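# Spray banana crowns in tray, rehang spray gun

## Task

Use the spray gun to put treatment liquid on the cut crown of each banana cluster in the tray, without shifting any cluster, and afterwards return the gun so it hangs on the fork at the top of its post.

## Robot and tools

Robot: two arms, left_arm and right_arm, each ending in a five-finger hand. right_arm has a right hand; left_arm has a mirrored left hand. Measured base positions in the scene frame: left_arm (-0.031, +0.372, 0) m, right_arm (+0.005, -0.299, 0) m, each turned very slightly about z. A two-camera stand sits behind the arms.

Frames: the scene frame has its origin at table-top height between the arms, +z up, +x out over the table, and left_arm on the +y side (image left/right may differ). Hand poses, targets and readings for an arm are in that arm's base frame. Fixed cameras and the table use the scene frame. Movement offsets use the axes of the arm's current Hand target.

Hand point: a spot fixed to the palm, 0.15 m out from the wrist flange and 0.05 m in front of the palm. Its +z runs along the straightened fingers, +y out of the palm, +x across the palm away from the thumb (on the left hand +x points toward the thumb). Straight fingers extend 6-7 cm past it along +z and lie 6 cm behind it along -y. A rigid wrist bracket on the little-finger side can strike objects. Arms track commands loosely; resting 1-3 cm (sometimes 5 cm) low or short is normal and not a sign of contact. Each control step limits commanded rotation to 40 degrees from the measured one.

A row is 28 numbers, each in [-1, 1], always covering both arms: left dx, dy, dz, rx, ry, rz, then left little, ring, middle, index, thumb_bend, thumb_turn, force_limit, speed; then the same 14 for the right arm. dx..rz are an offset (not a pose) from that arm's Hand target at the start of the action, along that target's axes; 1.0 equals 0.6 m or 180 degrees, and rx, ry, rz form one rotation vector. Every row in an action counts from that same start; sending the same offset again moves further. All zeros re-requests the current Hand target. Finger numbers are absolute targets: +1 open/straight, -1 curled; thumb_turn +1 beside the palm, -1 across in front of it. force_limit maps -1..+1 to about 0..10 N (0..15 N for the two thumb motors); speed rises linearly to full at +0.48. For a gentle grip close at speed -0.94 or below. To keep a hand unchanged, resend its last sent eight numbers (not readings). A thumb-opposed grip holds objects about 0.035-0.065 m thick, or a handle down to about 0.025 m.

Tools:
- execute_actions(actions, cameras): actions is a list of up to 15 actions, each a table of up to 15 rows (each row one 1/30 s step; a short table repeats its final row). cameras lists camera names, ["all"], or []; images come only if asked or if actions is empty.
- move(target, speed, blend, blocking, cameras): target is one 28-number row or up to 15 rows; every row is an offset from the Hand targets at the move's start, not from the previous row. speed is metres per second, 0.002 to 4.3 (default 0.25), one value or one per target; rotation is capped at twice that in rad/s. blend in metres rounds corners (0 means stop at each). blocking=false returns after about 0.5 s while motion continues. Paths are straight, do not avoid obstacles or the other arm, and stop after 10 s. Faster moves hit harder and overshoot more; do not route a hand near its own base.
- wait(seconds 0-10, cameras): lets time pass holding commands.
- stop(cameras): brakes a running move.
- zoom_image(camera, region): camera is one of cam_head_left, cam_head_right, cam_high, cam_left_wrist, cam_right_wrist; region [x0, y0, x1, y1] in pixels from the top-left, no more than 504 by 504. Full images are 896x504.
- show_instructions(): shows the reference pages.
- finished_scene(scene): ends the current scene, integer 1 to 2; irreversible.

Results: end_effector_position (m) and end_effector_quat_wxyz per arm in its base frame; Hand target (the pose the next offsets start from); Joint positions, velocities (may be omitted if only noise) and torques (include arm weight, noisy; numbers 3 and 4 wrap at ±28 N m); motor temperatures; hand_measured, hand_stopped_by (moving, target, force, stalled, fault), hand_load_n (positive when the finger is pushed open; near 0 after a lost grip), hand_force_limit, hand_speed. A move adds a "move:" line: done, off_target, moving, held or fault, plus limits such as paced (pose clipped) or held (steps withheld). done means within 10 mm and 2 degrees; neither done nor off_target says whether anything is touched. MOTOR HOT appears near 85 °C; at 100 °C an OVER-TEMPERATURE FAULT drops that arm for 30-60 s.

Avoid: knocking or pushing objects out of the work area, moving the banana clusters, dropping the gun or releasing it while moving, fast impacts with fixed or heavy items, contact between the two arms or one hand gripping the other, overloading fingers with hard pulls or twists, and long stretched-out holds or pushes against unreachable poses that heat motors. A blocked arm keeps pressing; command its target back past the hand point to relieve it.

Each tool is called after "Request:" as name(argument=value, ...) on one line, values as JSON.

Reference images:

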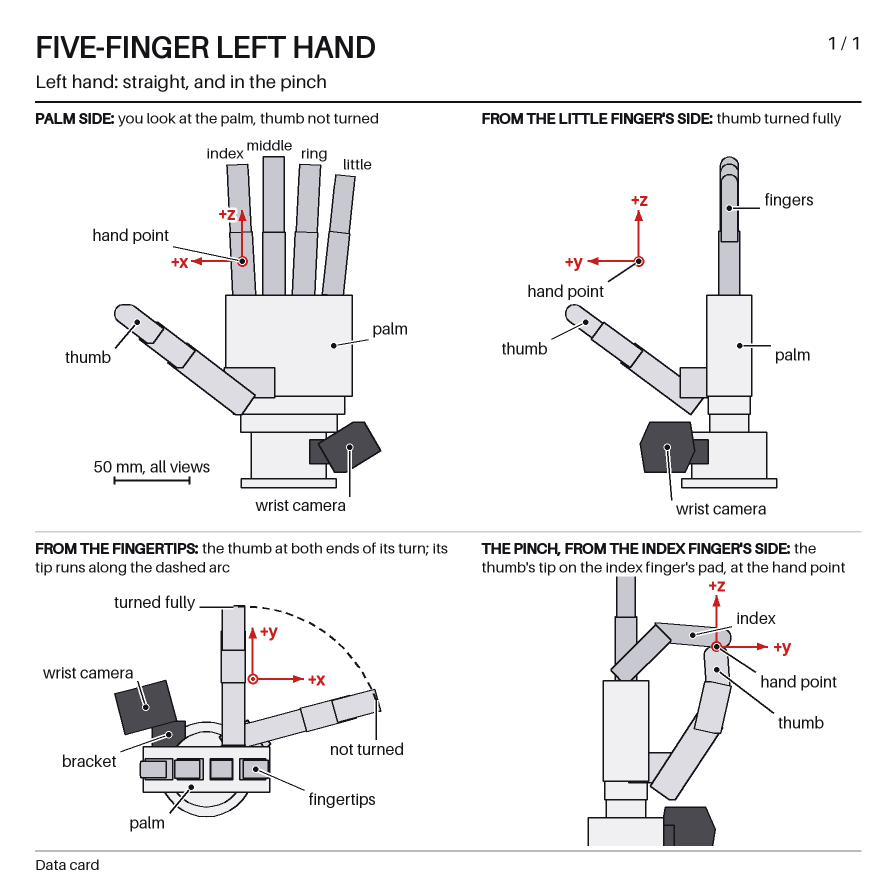

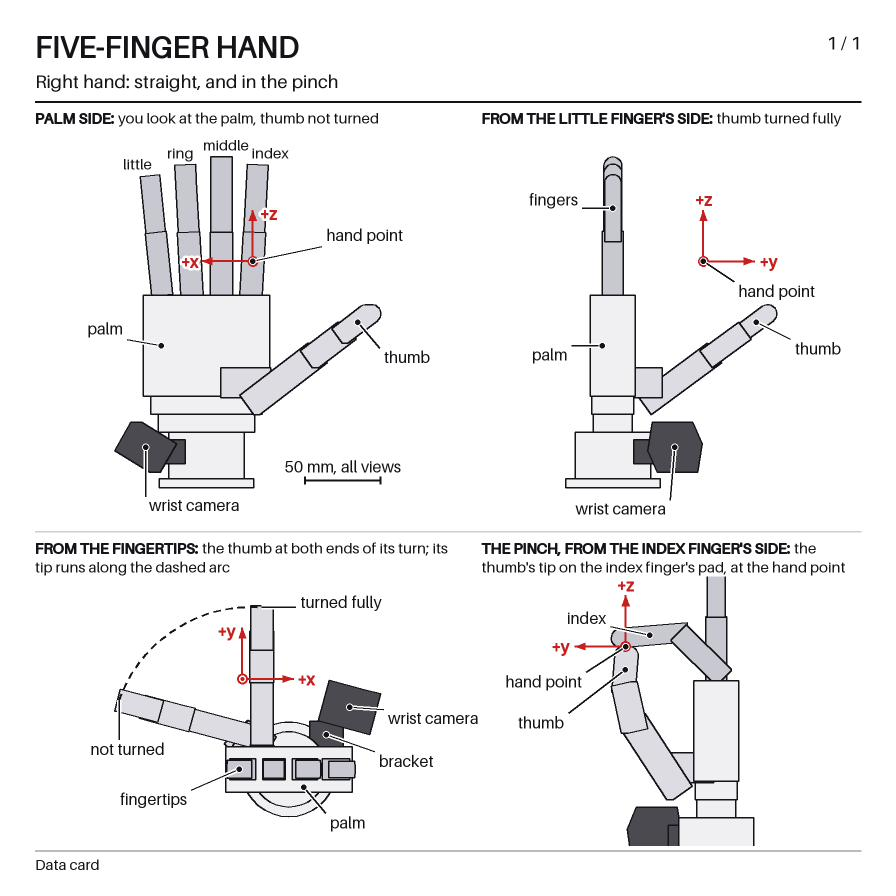

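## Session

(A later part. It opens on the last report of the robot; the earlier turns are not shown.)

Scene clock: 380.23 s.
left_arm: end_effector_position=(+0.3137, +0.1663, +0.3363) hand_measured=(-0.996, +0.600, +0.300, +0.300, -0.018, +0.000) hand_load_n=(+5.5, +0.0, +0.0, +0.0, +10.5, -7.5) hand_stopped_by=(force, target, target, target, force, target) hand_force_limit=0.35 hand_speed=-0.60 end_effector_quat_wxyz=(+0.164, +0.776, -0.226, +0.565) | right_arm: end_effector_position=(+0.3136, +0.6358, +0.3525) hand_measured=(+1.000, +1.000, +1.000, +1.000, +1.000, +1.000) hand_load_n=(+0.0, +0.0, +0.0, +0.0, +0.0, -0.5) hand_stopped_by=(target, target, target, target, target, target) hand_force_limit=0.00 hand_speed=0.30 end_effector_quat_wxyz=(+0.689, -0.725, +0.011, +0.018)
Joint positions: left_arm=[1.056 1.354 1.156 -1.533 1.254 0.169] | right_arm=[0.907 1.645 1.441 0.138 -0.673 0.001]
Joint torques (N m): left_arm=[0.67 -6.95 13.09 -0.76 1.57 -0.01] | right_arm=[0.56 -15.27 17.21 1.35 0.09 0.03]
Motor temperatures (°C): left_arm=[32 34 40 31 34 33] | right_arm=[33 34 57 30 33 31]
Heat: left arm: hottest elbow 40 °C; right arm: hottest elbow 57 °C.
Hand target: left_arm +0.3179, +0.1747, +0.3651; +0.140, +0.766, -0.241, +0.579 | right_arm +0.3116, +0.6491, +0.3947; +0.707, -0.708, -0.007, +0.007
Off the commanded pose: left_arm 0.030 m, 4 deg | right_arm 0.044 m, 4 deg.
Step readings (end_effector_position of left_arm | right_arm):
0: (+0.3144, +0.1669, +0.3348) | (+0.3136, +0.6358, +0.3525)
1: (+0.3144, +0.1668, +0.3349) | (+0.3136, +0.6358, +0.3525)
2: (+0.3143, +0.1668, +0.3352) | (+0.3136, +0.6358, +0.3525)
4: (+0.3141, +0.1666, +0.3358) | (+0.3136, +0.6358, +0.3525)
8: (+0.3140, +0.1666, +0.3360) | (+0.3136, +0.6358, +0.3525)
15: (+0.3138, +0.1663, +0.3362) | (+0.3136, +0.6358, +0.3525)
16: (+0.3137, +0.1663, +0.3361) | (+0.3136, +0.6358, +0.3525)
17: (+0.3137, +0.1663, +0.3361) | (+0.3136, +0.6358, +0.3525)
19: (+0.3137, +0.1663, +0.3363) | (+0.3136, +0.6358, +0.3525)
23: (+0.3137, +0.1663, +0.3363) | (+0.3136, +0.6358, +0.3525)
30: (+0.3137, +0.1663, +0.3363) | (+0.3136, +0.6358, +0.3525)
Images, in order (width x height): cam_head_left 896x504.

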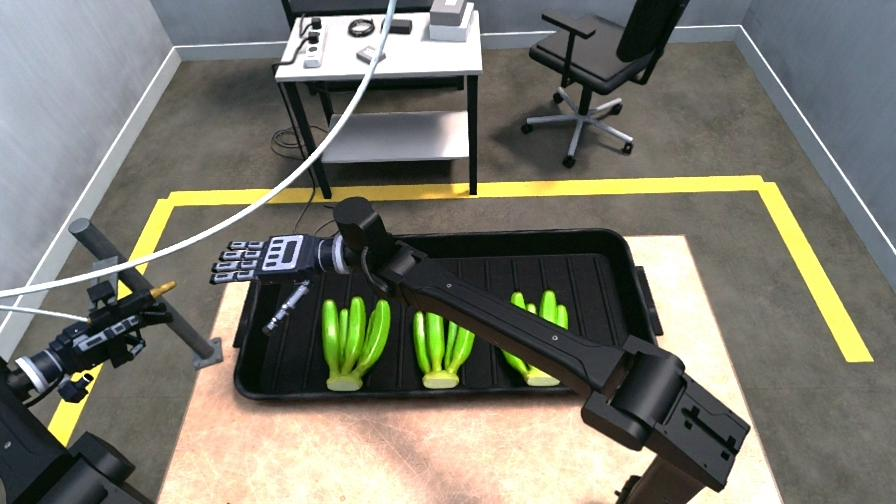

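Request:
execute_actions(actions=[[[0.0096,-0.0006,-0.0029,0,0,0,-1.0,0.6,0.3,0.3,-0.84,0.0,0.4,-0.6,0,0,0,0,0,0,1,1,1,1,1,1,0,0.3]],[[0,0,0,0,0,0,-1.0,0.6,0.3,0.3,-0.84,0.0,0.4,-0.6,0,0,0,0,0,0,1,1,1,1,1,1,0,0.3]]], cameras=["cam_head_left","cam_high","cam_right_wrist"])

Request:
zoom_image(camera="cam_head_left", region=[70, 260, 170, 360])

Request:
zoom_image(camera="cam_high", region=[730, 80, 870, 220])

Request:
zoom_image(camera="cam_right_wrist", region=[300, 60, 500, 260])

Scene clock: 382.00 s.
left_arm: end_effector_position=(+0.3130, +0.1659, +0.3369) hand_measured=(-0.996, +0.600, +0.300, +0.300, -0.026, +0.000) hand_load_n=(+4.5, +0.0, +0.0, +0.0, +11.5, -7.5) hand_stopped_by=(force, target, target, target, force, target) hand_force_limit=0.40 hand_speed=-0.60 end_effector_quat_wxyz=(+0.167, +0.778, -0.227, +0.562) | right_arm: end_effector_position=(+0.3136, +0.6358, +0.3525) hand_measured=(+1.000, +1.000, +1.000, +1.000, +1.000, +1.000) hand_load_n=(+0.0, +0.0, -0.5, +0.0, +0.5, +0.0) hand_stopped_by=(target, target, target, target, target, target) hand_force_limit=0.00 hand_speed=0.30 end_effector_quat_wxyz=(+0.689, -0.725, +0.011, +0.018)
Joint positions: left_arm=[1.056 1.356 1.161 -1.548 1.247 0.176] | right_arm=[0.907 1.645 1.441 0.138 -0.673 0.001]
Joint torques (N m): left_arm=[0.67 -7.36 13.61 -0.91 1.81 -0.06] | right_arm=[0.62 -15.21 17.21 1.35 0.09 0.03]
Motor temperatures (°C): left_arm=[32 34 40 31 35 33] | right_arm=[33 34 57 30 33 31]
Heat: left arm: hottest elbow 40 °C; right arm: hottest elbow 57 °C.
Hand target: left_arm +0.3179, +0.1746, +0.3710; +0.140, +0.766, -0.241, +0.579 | right_arm +0.3116, +0.6491, +0.3947; +0.707, -0.708, -0.007, +0.007
Off the commanded pose: left_arm 0.036 m, 4 deg | right_arm 0.044 m, 4 deg.
Step readings (end_effector_position of left_arm | right_arm):
0: (+0.3137, +0.1663, +0.3363) | (+0.3136, +0.6358, +0.3525)
1: (+0.3137, +0.1663, +0.3363) | (+0.3136, +0.6358, +0.3525)
2: (+0.3136, +0.1662, +0.3364) | (+0.3136, +0.6358, +0.3525)
4: (+0.3135, +0.1661, +0.3367) | (+0.3136, +0.6358, +0.3525)
8: (+0.3132, +0.1660, +0.3370) | (+0.3136, +0.6358, +0.3525)
15: (+0.3131, +0.1660, +0.3370) | (+0.3136, +0.6358, +0.3525)
16: (+0.3131, +0.1660, +0.3369) | (+0.3136, +0.6358, +0.3525)
17: (+0.3131, +0.1660, +0.3369) | (+0.3136, +0.6358, +0.3525)
19: (+0.3131, +0.1660, +0.3369) | (+0.3136, +0.6358, +0.3525)
23: (+0.3131, +0.1660, +0.3369) | (+0.3136, +0.6358, +0.3525)
30: (+0.3130, +0.1659, +0.3369) | (+0.3136, +0.6358, +0.3525)
Images, in order (width x height): cam_head_left 896x504, cam_high 896x504, cam_right_wrist 896x504.

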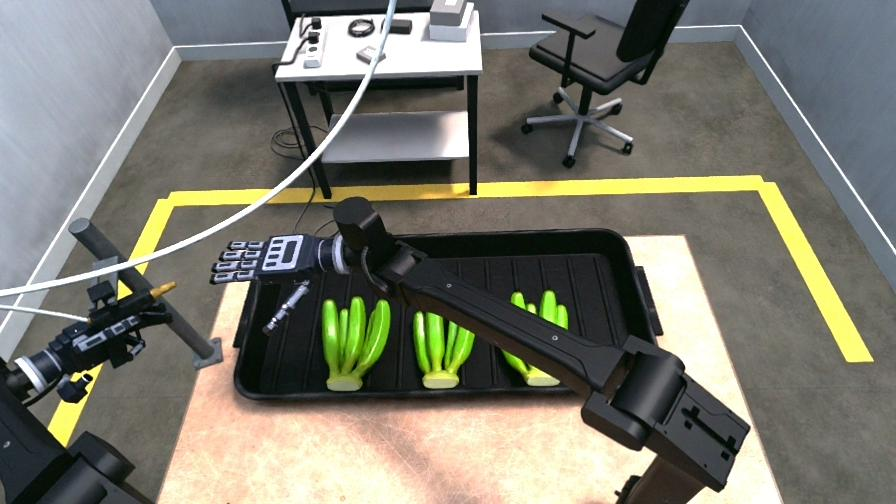

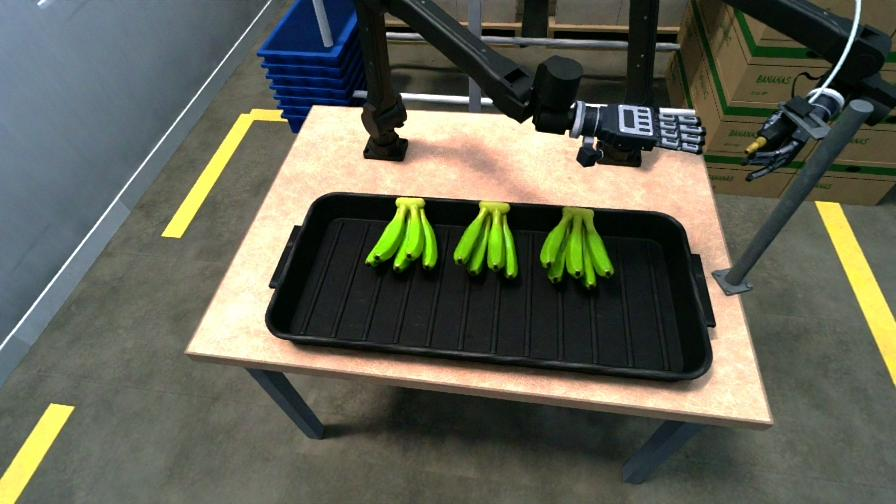

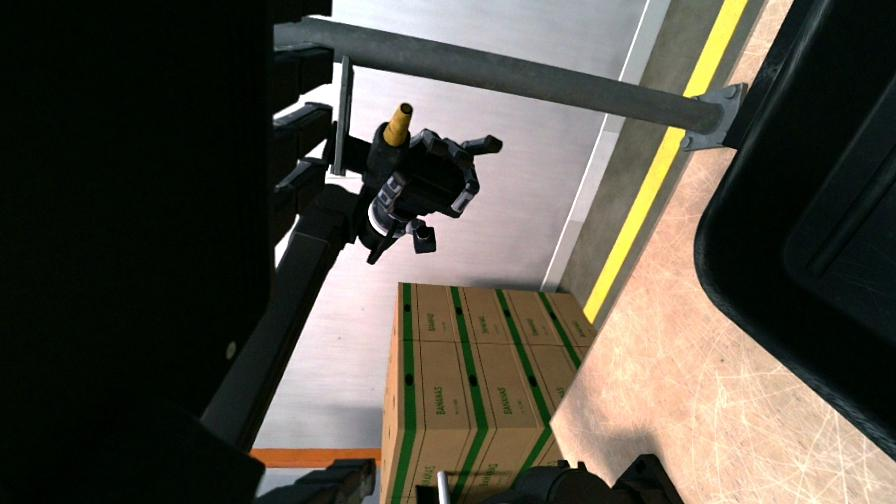

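Scaled by 5.040 from the camera's 896x504 image, which has a finer 1280x720 frame.

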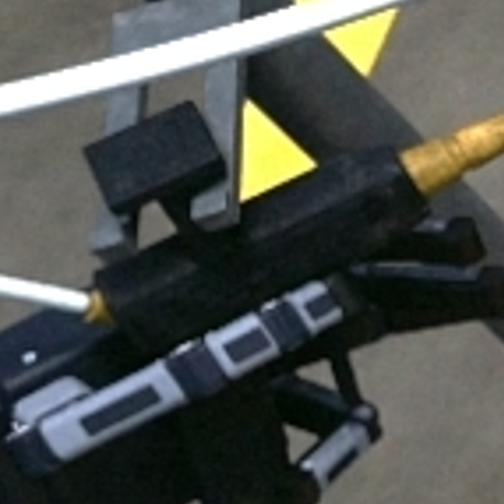

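Scaled by 3.600 from the camera's 896x504 image, which has a finer 1280x720 frame.

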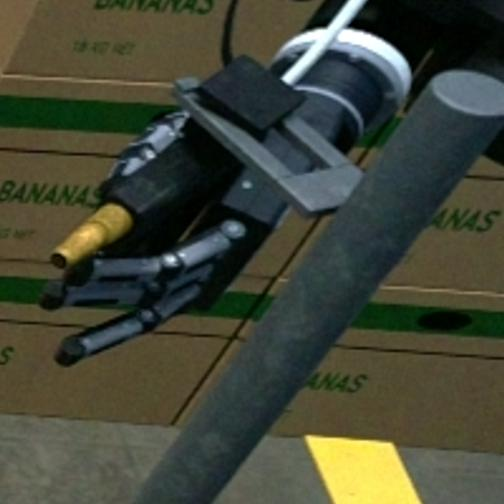

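Scaled by 2.520 from the camera's 896x504 image, which has a finer 1280x720 frame.

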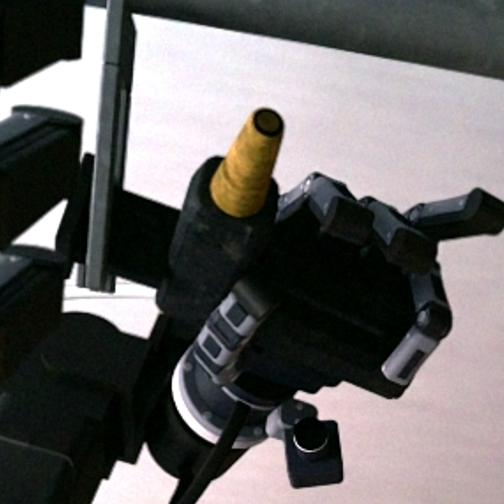

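Request:
execute_actions(actions=[[[0.0159,-0.0011,-0.0048,0,0,0,-1.0,0.6,0.3,0.3,-0.84,0.0,0.4,-0.6,0,0,0,0,0,0,1,1,1,1,1,1,0,0.3]],[[0,0,0,0,0,0,-1.0,0.6,0.3,0.3,-0.84,0.0,0.4,-0.6,0,0,0,0,0,0,1,1,1,1,1,1,0,0.3]]], cameras=["cam_head_left","cam_high","cam_right_wrist"])

Request:
zoom_image(camera="cam_head_left", region=[70, 260, 170, 360])

Request:
zoom_image(camera="cam_right_wrist", region=[300, 60, 500, 260])

Scene clock: 383.90 s.
left_arm: end_effector_position=(+0.3118, +0.1654, +0.3385) hand_measured=(-0.996, +0.600, +0.300, +0.300, -0.026, +0.000) hand_load_n=(+4.0, +0.0, +0.0, +0.0, +10.0, -7.0) hand_stopped_by=(force, target, target, target, force, target) hand_force_limit=0.40 hand_speed=-0.60 end_effector_quat_wxyz=(+0.171, +0.781, -0.226, +0.556) | right_arm: end_effector_position=(+0.3136, +0.6358, +0.3525) hand_measured=(+1.000, +1.000, +1.000, +1.000, +1.000, +1.000) hand_load_n=(-0.5, +0.0, -0.5, +0.0, +0.0, +0.0) hand_stopped_by=(target, target, target, target, target, target) hand_force_limit=0.00 hand_speed=0.30 end_effector_quat_wxyz=(+0.689, -0.725, +0.011, +0.018)
Joint positions: left_arm=[1.057 1.359 1.171 -1.574 1.235 0.185] | right_arm=[0.907 1.645 1.441 0.138 -0.673 0.001]
Joint torques (N m): left_arm=[0.67 -7.82 14.46 -1.03 2.29 -0.1] | right_arm=[0.56 -15.21 17.21 1.36 0.09 0.03]
Motor temperatures (°C): left_arm=[32 34 40 31 35 33] | right_arm=[33 34 57 30 33 31]
Heat: left arm: hottest elbow 40 °C; right arm: hottest elbow 57 °C.
Hand target: left_arm +0.3180, +0.1746, +0.3811; +0.140, +0.766, -0.241, +0.579 | right_arm +0.3116, +0.6491, +0.3947; +0.707, -0.708, -0.007, +0.007
Off the commanded pose: left_arm 0.044 m, 5 deg | right_arm 0.044 m, 4 deg.
Step readings (end_effector_position of left_arm | right_arm):
0: (+0.3130, +0.1659, +0.3369) | (+0.3136, +0.6358, +0.3525)
1: (+0.3130, +0.1659, +0.3369) | (+0.3136, +0.6358, +0.3525)
2: (+0.3129, +0.1658, +0.3373) | (+0.3136, +0.6358, +0.3525)
4: (+0.3126, +0.1657, +0.3378) | (+0.3136, +0.6358, +0.3525)
8: (+0.3120, +0.1655, +0.3382) | (+0.3136, +0.6358, +0.3525)
15: (+0.3118, +0.1654, +0.3384) | (+0.3136, +0.6358, +0.3525)
16: (+0.3118, +0.1655, +0.3384) | (+0.3136, +0.6358, +0.3525)
17: (+0.3118, +0.1654, +0.3384) | (+0.3136, +0.6358, +0.3525)
19: (+0.3118, +0.1654, +0.3385) | (+0.3136, +0.6358, +0.3525)
23: (+0.3118, +0.1655, +0.3384) | (+0.3136, +0.6358, +0.3525)
30: (+0.3118, +0.1654, +0.3385) | (+0.3136, +0.6358, +0.3525)
Images, in order (width x height): cam_head_left 896x504, cam_high 896x504, cam_right_wrist 896x504.

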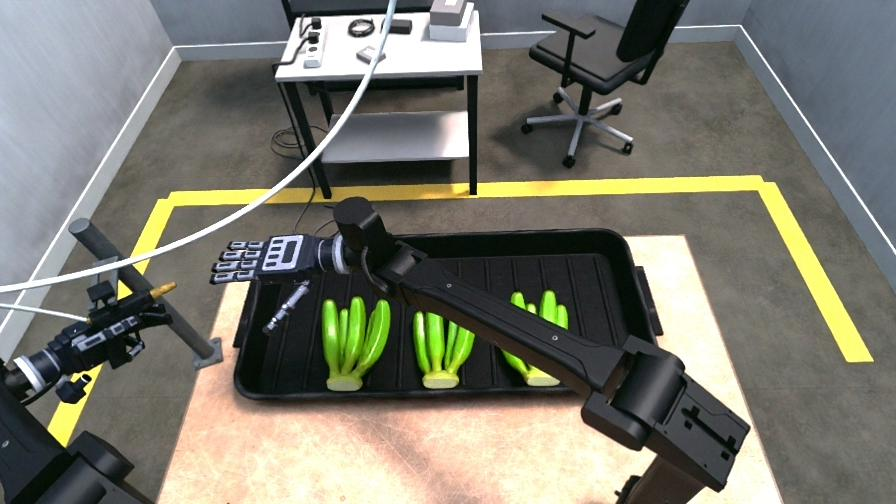

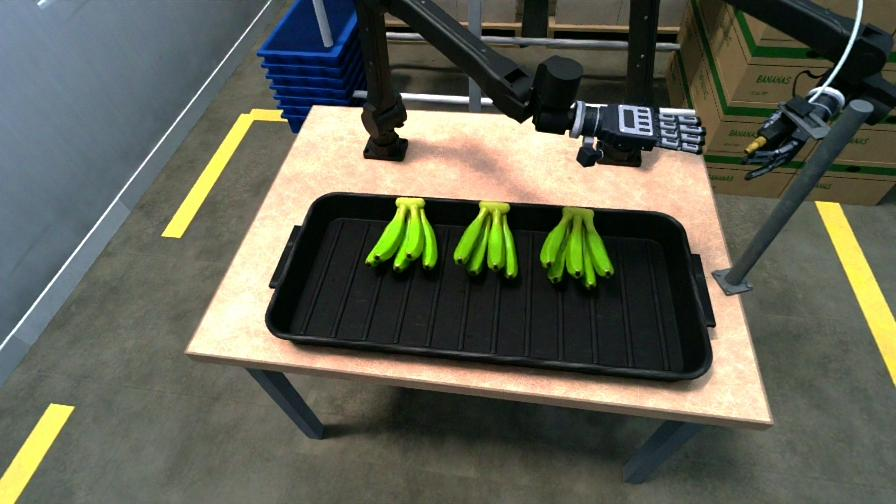

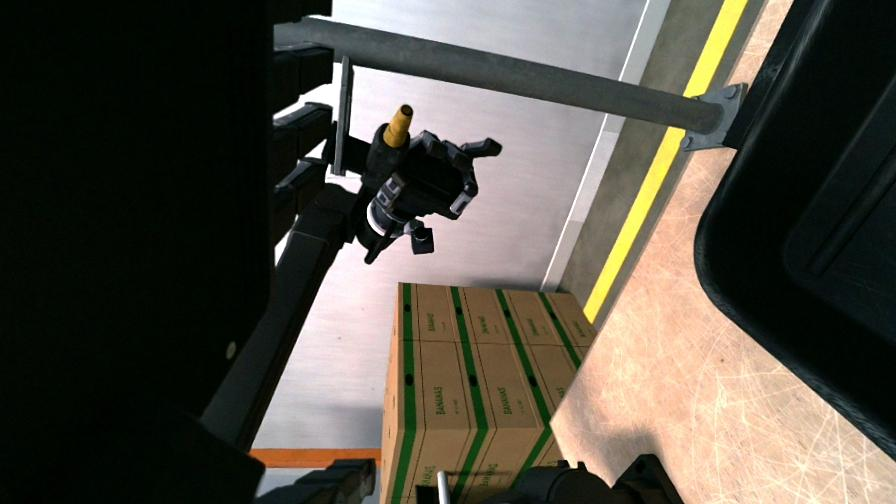

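Scaled by 5.040 from the camera's 896x504 image, which has a finer 1280x720 frame.

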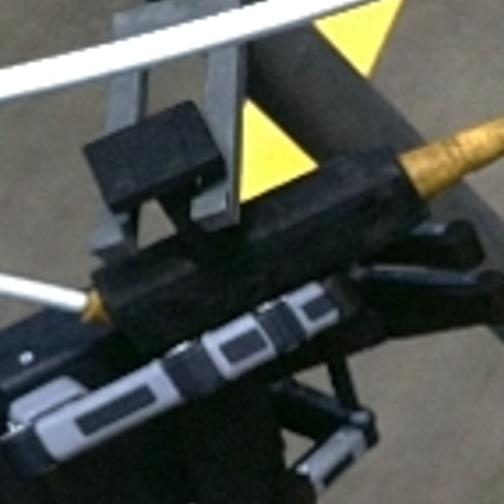

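Scaled by 2.520 from the camera's 896x504 image, which has a finer 1280x720 frame.

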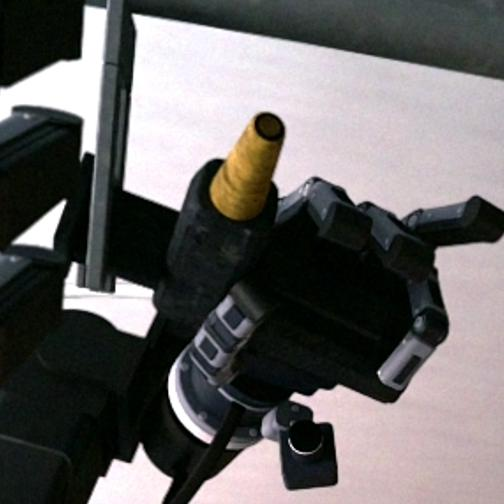

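Request:
execute_actions(actions=[], cameras=["cam_head_left","cam_head_right","cam_high"])

Request:
zoom_image(camera="cam_head_right", region=[70, 250, 190, 370])

Request:
zoom_image(camera="cam_high", region=[740, 70, 860, 190])

Scene clock: 387.73 s.
left_arm: end_effector_position=(+0.3118, +0.1654, +0.3385) hand_measured=(-0.996, +0.600, +0.300, +0.300, -0.026, +0.000) hand_load_n=(+4.0, +0.0, +0.0, +0.0, +10.0, -7.0) hand_stopped_by=(force, target, target, target, force, target) hand_force_limit=0.40 hand_speed=-0.60 end_effector_quat_wxyz=(+0.171, +0.781, -0.226, +0.556) | right_arm: end_effector_position=(+0.3136, +0.6358, +0.3525) hand_measured=(+1.000, +1.000, +1.000, +1.000, +1.000, +1.000) hand_load_n=(+0.0, +0.0, +0.0, +0.0, +0.0, +0.0) hand_stopped_by=(target, target, target, target, target, target) hand_force_limit=0.00 hand_speed=0.30 end_effector_quat_wxyz=(+0.689, -0.725, +0.011, +0.018)
Joint positions: left_arm=[1.057 1.359 1.171 -1.574 1.235 0.185] | right_arm=[0.907 1.645 1.441 0.138 -0.673 0.001]
Joint velocities: within noise
Joint torques (N m): left_arm=[0.67 -7.82 14.45 -1.06 2.29 -0.1] | right_arm=[0.62 -15.27 17.21 1.36 0.09 0.03]
Motor temperatures (°C): left_arm=[32 34 41 31 36 33] | right_arm=[33 34 57 30 33 31]
Heat: left arm: hottest elbow 41 °C; right arm: hottest elbow 57 °C.
Hand target: left_arm +0.3180, +0.1746, +0.3811; +0.140, +0.766, -0.241, +0.579 | right_arm +0.3116, +0.6491, +0.3947; +0.707, -0.708, -0.007, +0.007
Off the commanded pose: left_arm 0.044 m, 5 deg | right_arm 0.044 m, 4 deg.
Images, in order (width x height): cam_head_left 896x504, cam_head_right 896x504, cam_high 896x504.

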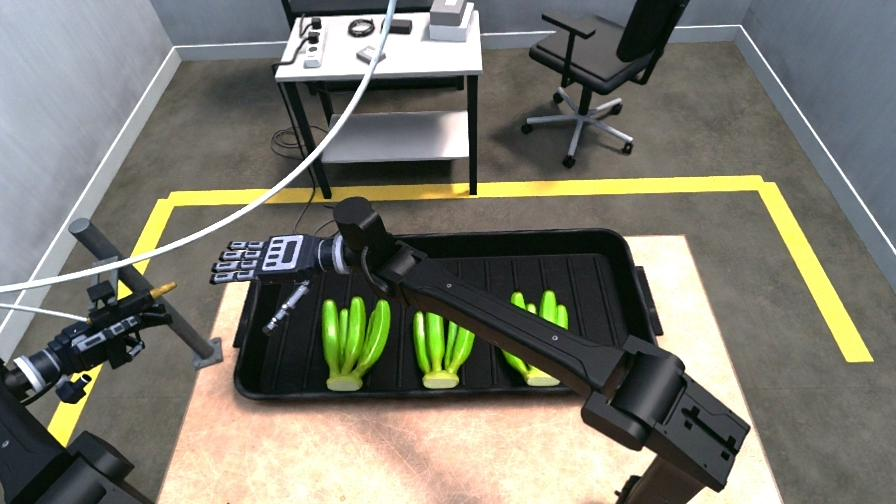

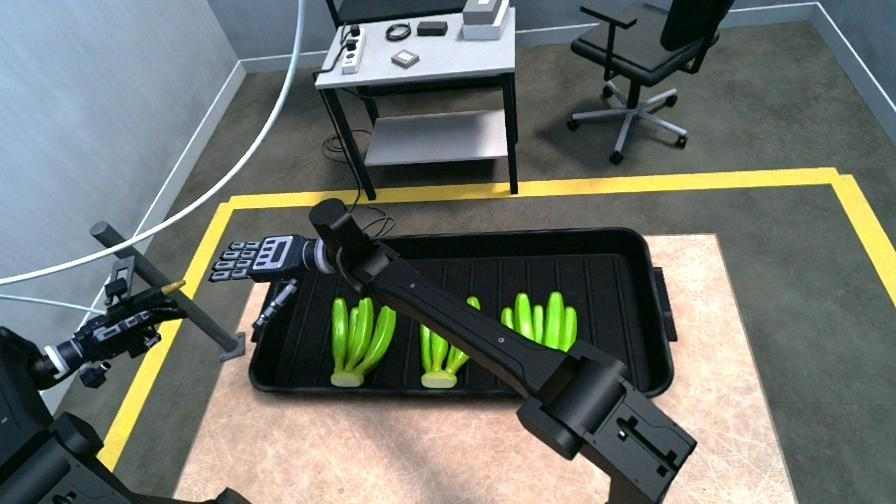

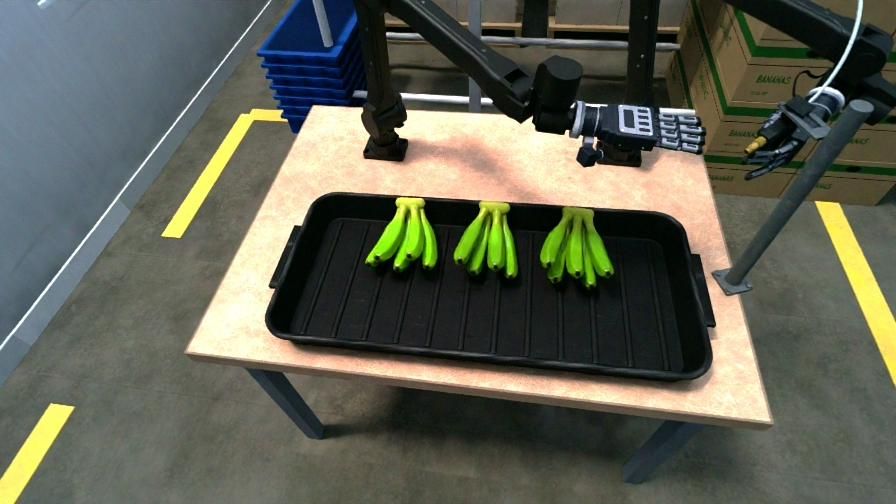

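Scaled by 4.200 from the camera's 896x504 image, which has a finer 1280x720 frame.

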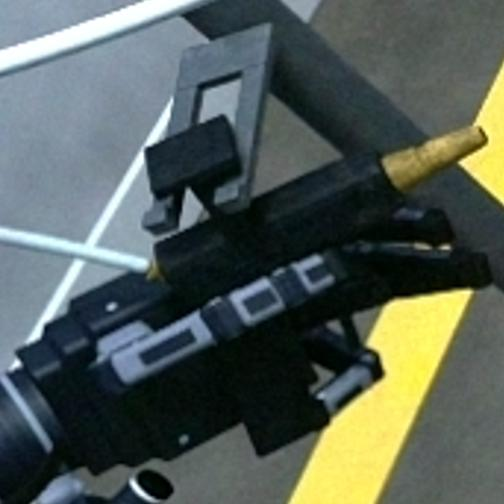

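Scaled by 4.200 from the camera's 896x504 image, which has a finer 1280x720 frame.

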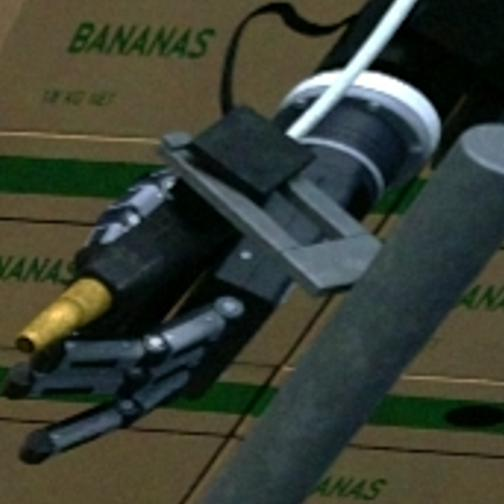

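Request:
move(target=[-0.0507,0.0145,0.0137,0,0,0,-1.0,0.6,0.3,0.3,-0.84,0.0,0.4,-0.6,0,0,0,0,0,0,1,1,1,1,1,1,0,0.3], speed=0.06, cameras=["cam_head_left","cam_right_wrist","cam_head_right"])

Request:
zoom_image(camera="cam_head_right", region=[70, 250, 190, 370])

Request:
zoom_image(camera="cam_right_wrist", region=[300, 60, 500, 260])

Scene clock: 390.13 s.
left_arm: end_effector_position=(+0.3140, +0.1680, +0.3364) hand_measured=(-0.996, +0.600, +0.300, +0.300, -0.026, +0.000) hand_load_n=(+5.0, +0.0, +0.0, +0.0, +11.5, -7.0) hand_stopped_by=(force, target, target, target, force, target) hand_force_limit=0.40 hand_speed=-0.60 end_effector_quat_wxyz=(+0.159, +0.775, -0.234, +0.566) | right_arm: end_effector_position=(+0.3136, +0.6358, +0.3525) hand_measured=(+1.000, +1.000, +1.000, +1.000, +1.000, +1.000) hand_load_n=(+0.0, -0.5, -0.5, +0.0, +0.0, +0.0) hand_stopped_by=(target, target, target, target, target, target) hand_force_limit=0.00 hand_speed=0.30 end_effector_quat_wxyz=(+0.689, -0.725, +0.011, +0.018)
Joint positions: left_arm=[1.057 1.359 1.165 -1.537 1.251 0.188] | right_arm=[0.907 1.645 1.441 0.138 -0.673 0.001]
Joint torques (N m): left_arm=[0.85 -7.59 8.84 0.39 1.65 -0.08] | right_arm=[0.62 -15.21 17.21 1.36 0.09 0.03]
Motor temperatures (°C): left_arm=[32 34 41 31 37 33] | right_arm=[33 34 57 30 33 31]
Heat: left arm: hottest elbow 41 °C; right arm: hottest elbow 57 °C.
Hand target: left_arm +0.3136, +0.1695, +0.3491; +0.140, +0.766, -0.241, +0.579 | right_arm +0.3116, +0.6491, +0.3947; +0.707, -0.708, -0.007, +0.007
Off the commanded pose: left_arm 0.013 m, 3 deg | right_arm 0.044 m, 4 deg.
move: off_target (left_arm, right_arm)
Images, in order (width x height): cam_head_left 896x504, cam_head_right 896x504, cam_right_wrist 896x504.

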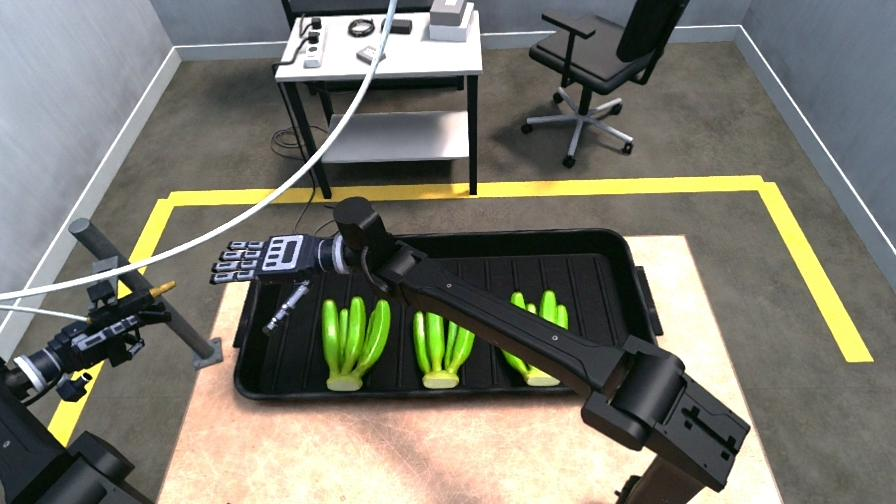

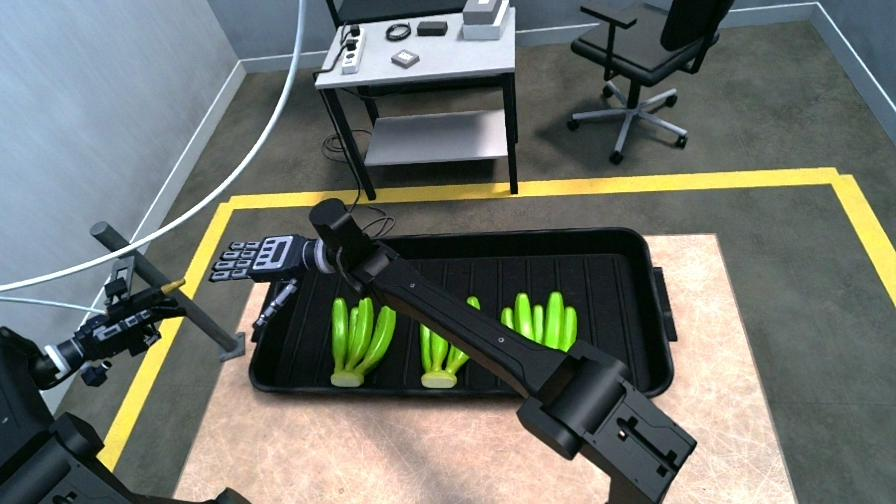

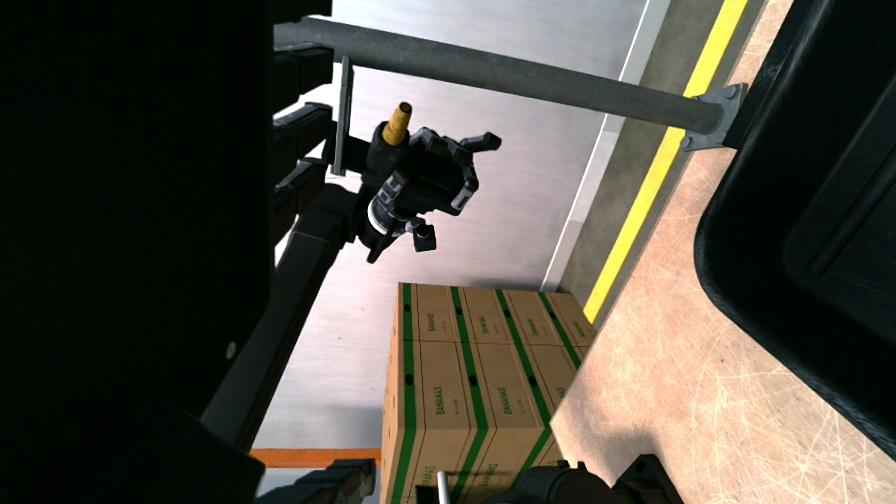

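Scaled by 4.200 from the camera's 896x504 image, which has a finer 1280x720 frame.

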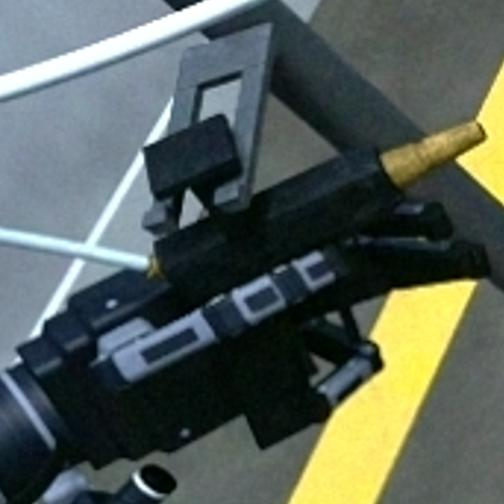

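Scaled by 2.520 from the camera's 896x504 image, which has a finer 1280x720 frame.

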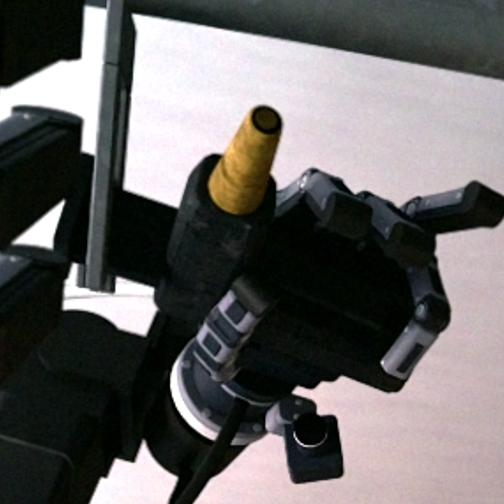

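Request:
execute_actions(actions=[[[0,0,0,0,0,0,-1.0,0.6,0.1,0.0,-0.86,0.0,0.5,-0.5,0,0,0,0,0,0,1,1,1,1,1,1,0,0.3]],[[0,0,0,0,0,0,-1.0,0.6,0.1,0.0,-0.86,0.0,0.5,-0.5,0,0,0,0,0,0,1,1,1,1,1,1,0,0.3]]])

Request:
move(target=[0.0398,-0.0027,-0.0121,0,0,0,-1.0,0.6,0.1,0.0,-0.86,0.0,0.5,-0.5,0,0,0,0,0,0,1,1,1,1,1,1,0,0.3], speed=0.06, cameras=["cam_head_left","cam_right_wrist","cam_head_right"])

Request:
zoom_image(camera="cam_head_right", region=[70, 250, 190, 370])

Request:
zoom_image(camera="cam_right_wrist", region=[300, 60, 500, 260])

Scene clock: 392.10 s.
left_arm: end_effector_position=(+0.3140, +0.1680, +0.3364) hand_measured=(-0.996, +0.600, +0.100, +0.000, -0.026, +0.000) hand_load_n=(+5.0, +0.0, +0.0, +0.0, +11.5, -7.5) hand_stopped_by=(force, target, target, target, force, target) hand_force_limit=0.50 hand_speed=-0.50 end_effector_quat_wxyz=(+0.158, +0.775, -0.234, +0.566) | right_arm: end_effector_position=(+0.3136, +0.6358, +0.3525) hand_measured=(+1.000, +1.000, +1.000, +1.000, +1.000, +1.000) hand_load_n=(+0.0, +0.0, +0.0, -0.5, +0.0, +0.0) hand_stopped_by=(target, target, target, target, target, target) hand_force_limit=0.00 hand_speed=0.30 end_effector_quat_wxyz=(+0.689, -0.725, +0.011, +0.018)
Joint positions: left_arm=[1.057 1.359 1.165 -1.536 1.251 0.188] | right_arm=[0.907 1.645 1.441 0.138 -0.673 0.001]
Joint torques (N m): left_arm=[0.85 -7.65 8.81 0.4 1.65 -0.08] | right_arm=[0.56 -15.21 17.22 1.35 0.09 0.03]
Motor temperatures (°C): left_arm=[32 34 40 31 37 33] | right_arm=[33 34 57 30 33 31]
Heat: left arm: hottest elbow 40 °C; right arm: hottest elbow 57 °C.
Hand target: left_arm +0.3136, +0.1695, +0.3491; +0.140, +0.766, -0.241, +0.579 | right_arm +0.3116, +0.6491, +0.3947; +0.707, -0.708, -0.007, +0.007
Off the commanded pose: left_arm 0.013 m, 3 deg | right_arm 0.044 m, 4 deg.
Step readings (end_effector_position of left_arm | right_arm):
0: (+0.3140, +0.1680, +0.3364) | (+0.3136, +0.6358, +0.3525)
1: (+0.3140, +0.1680, +0.3364) | (+0.3136, +0.6358, +0.3525)
2: (+0.3140, +0.1680, +0.3364) | (+0.3136, +0.6358, +0.3525)
4: (+0.3140, +0.1680, +0.3364) | (+0.3136, +0.6358, +0.3525)
8: (+0.3140, +0.1680, +0.3364) | (+0.3136, +0.6358, +0.3525)
15: (+0.3140, +0.1680, +0.3364) | (+0.3136, +0.6358, +0.3525)
16: (+0.3140, +0.1680, +0.3364) | (+0.3136, +0.6358, +0.3525)
17: (+0.3140, +0.1680, +0.3364) | (+0.3136, +0.6358, +0.3525)
19: (+0.3140, +0.1680, +0.3364) | (+0.3136, +0.6358, +0.3525)
23: (+0.3140, +0.1680, +0.3364) | (+0.3136, +0.6358, +0.3525)
30: (+0.3140, +0.1680, +0.3364) | (+0.3136, +0.6358, +0.3525)

Scene clock: 393.10 s.
left_arm: end_effector_position=(+0.3126, +0.1659, +0.3379) hand_measured=(-0.996, +0.600, +0.100, +0.000, -0.026, +0.000) hand_load_n=(+3.0, +0.0, +0.0, +0.0, +10.5, -7.5) hand_stopped_by=(force, target, target, target, force, target) hand_force_limit=0.50 hand_speed=-0.50 end_effector_quat_wxyz=(+0.167, +0.777, -0.228, +0.562) | right_arm: end_effector_position=(+0.3136, +0.6358, +0.3525) hand_measured=(+1.000, +1.000, +1.000, +1.000, +1.000, +1.000) hand_load_n=(+0.0, +0.0, +0.0, +0.0, +0.0, -0.5) hand_stopped_by=(target, target, target, target, target, target) hand_force_limit=0.00 hand_speed=0.30 end_effector_quat_wxyz=(+0.689, -0.725, +0.011, +0.018)
Joint positions: left_arm=[1.057 1.359 1.166 -1.56 1.247 0.188] | right_arm=[0.907 1.645 1.441 0.138 -0.673 0.001]
Joint torques (N m): left_arm=[0.73 -8.7 12.64 -0.95 1.81 -0.1] | right_arm=[0.62 -15.27 17.21 1.35 0.09 0.03]
Motor temperatures (°C): left_arm=[32 34 40 31 37 33] | right_arm=[33 34 58 30 33 31]
Heat: left arm: hottest elbow 40 °C; right arm: hottest elbow 58 °C.
Hand target: left_arm +0.3136, +0.1694, +0.3740; +0.140, +0.766, -0.241, +0.579 | right_arm +0.3116, +0.6491, +0.3947; +0.707, -0.708, -0.007, +0.007
Off the commanded pose: left_arm 0.036 m, 4 deg | right_arm 0.044 m, 4 deg.
move: off_target (left_arm, right_arm)
Images, in order (width x height): cam_head_left 896x504, cam_head_right 896x504, cam_right_wrist 896x504.

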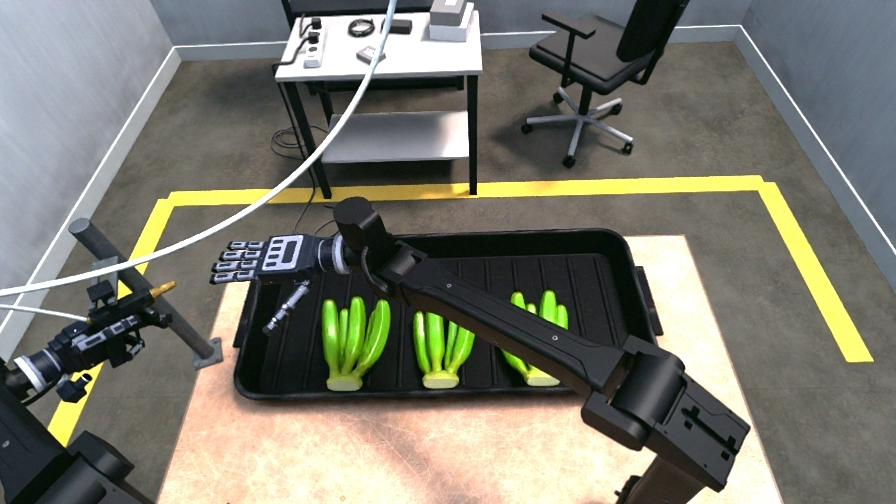

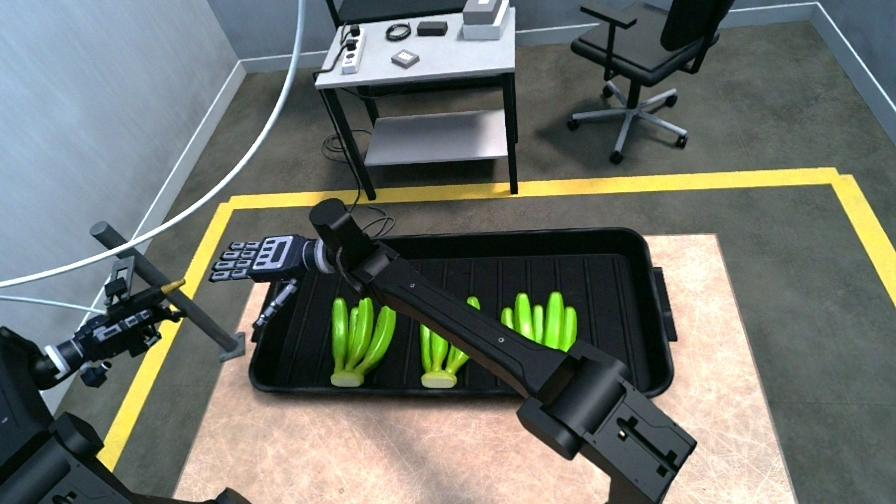

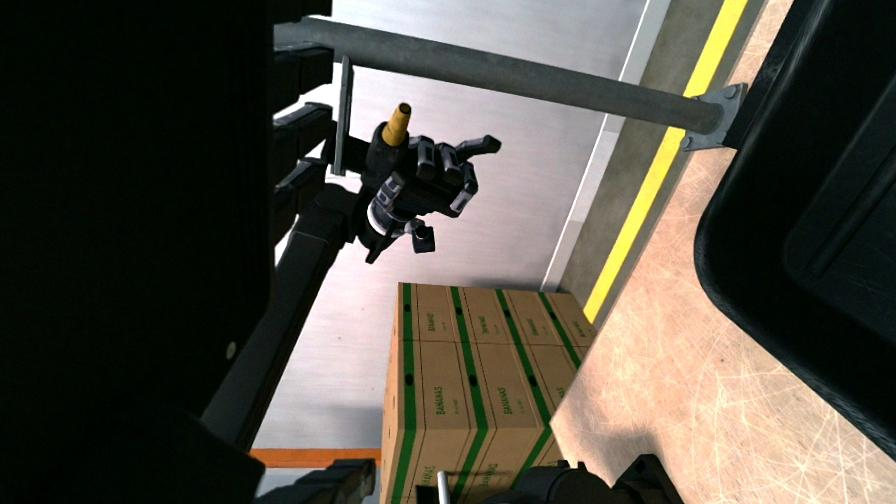

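Scaled by 4.200 from the camera's 896x504 image, which has a finer 1280x720 frame.

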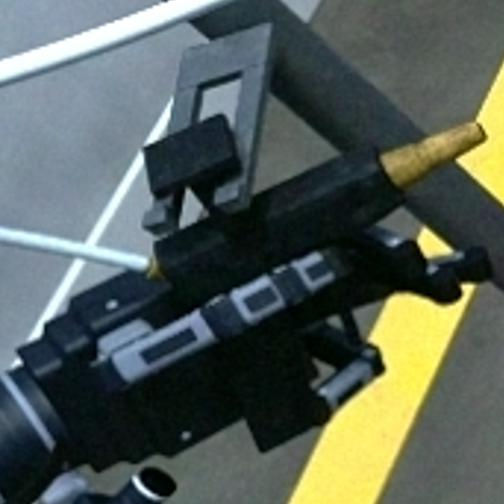

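Scaled by 2.520 from the camera's 896x504 image, which has a finer 1280x720 frame.

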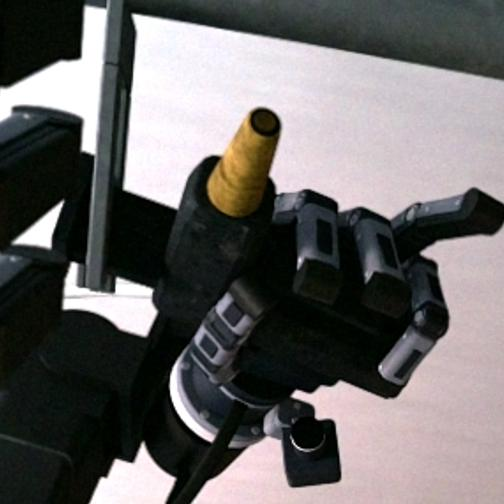

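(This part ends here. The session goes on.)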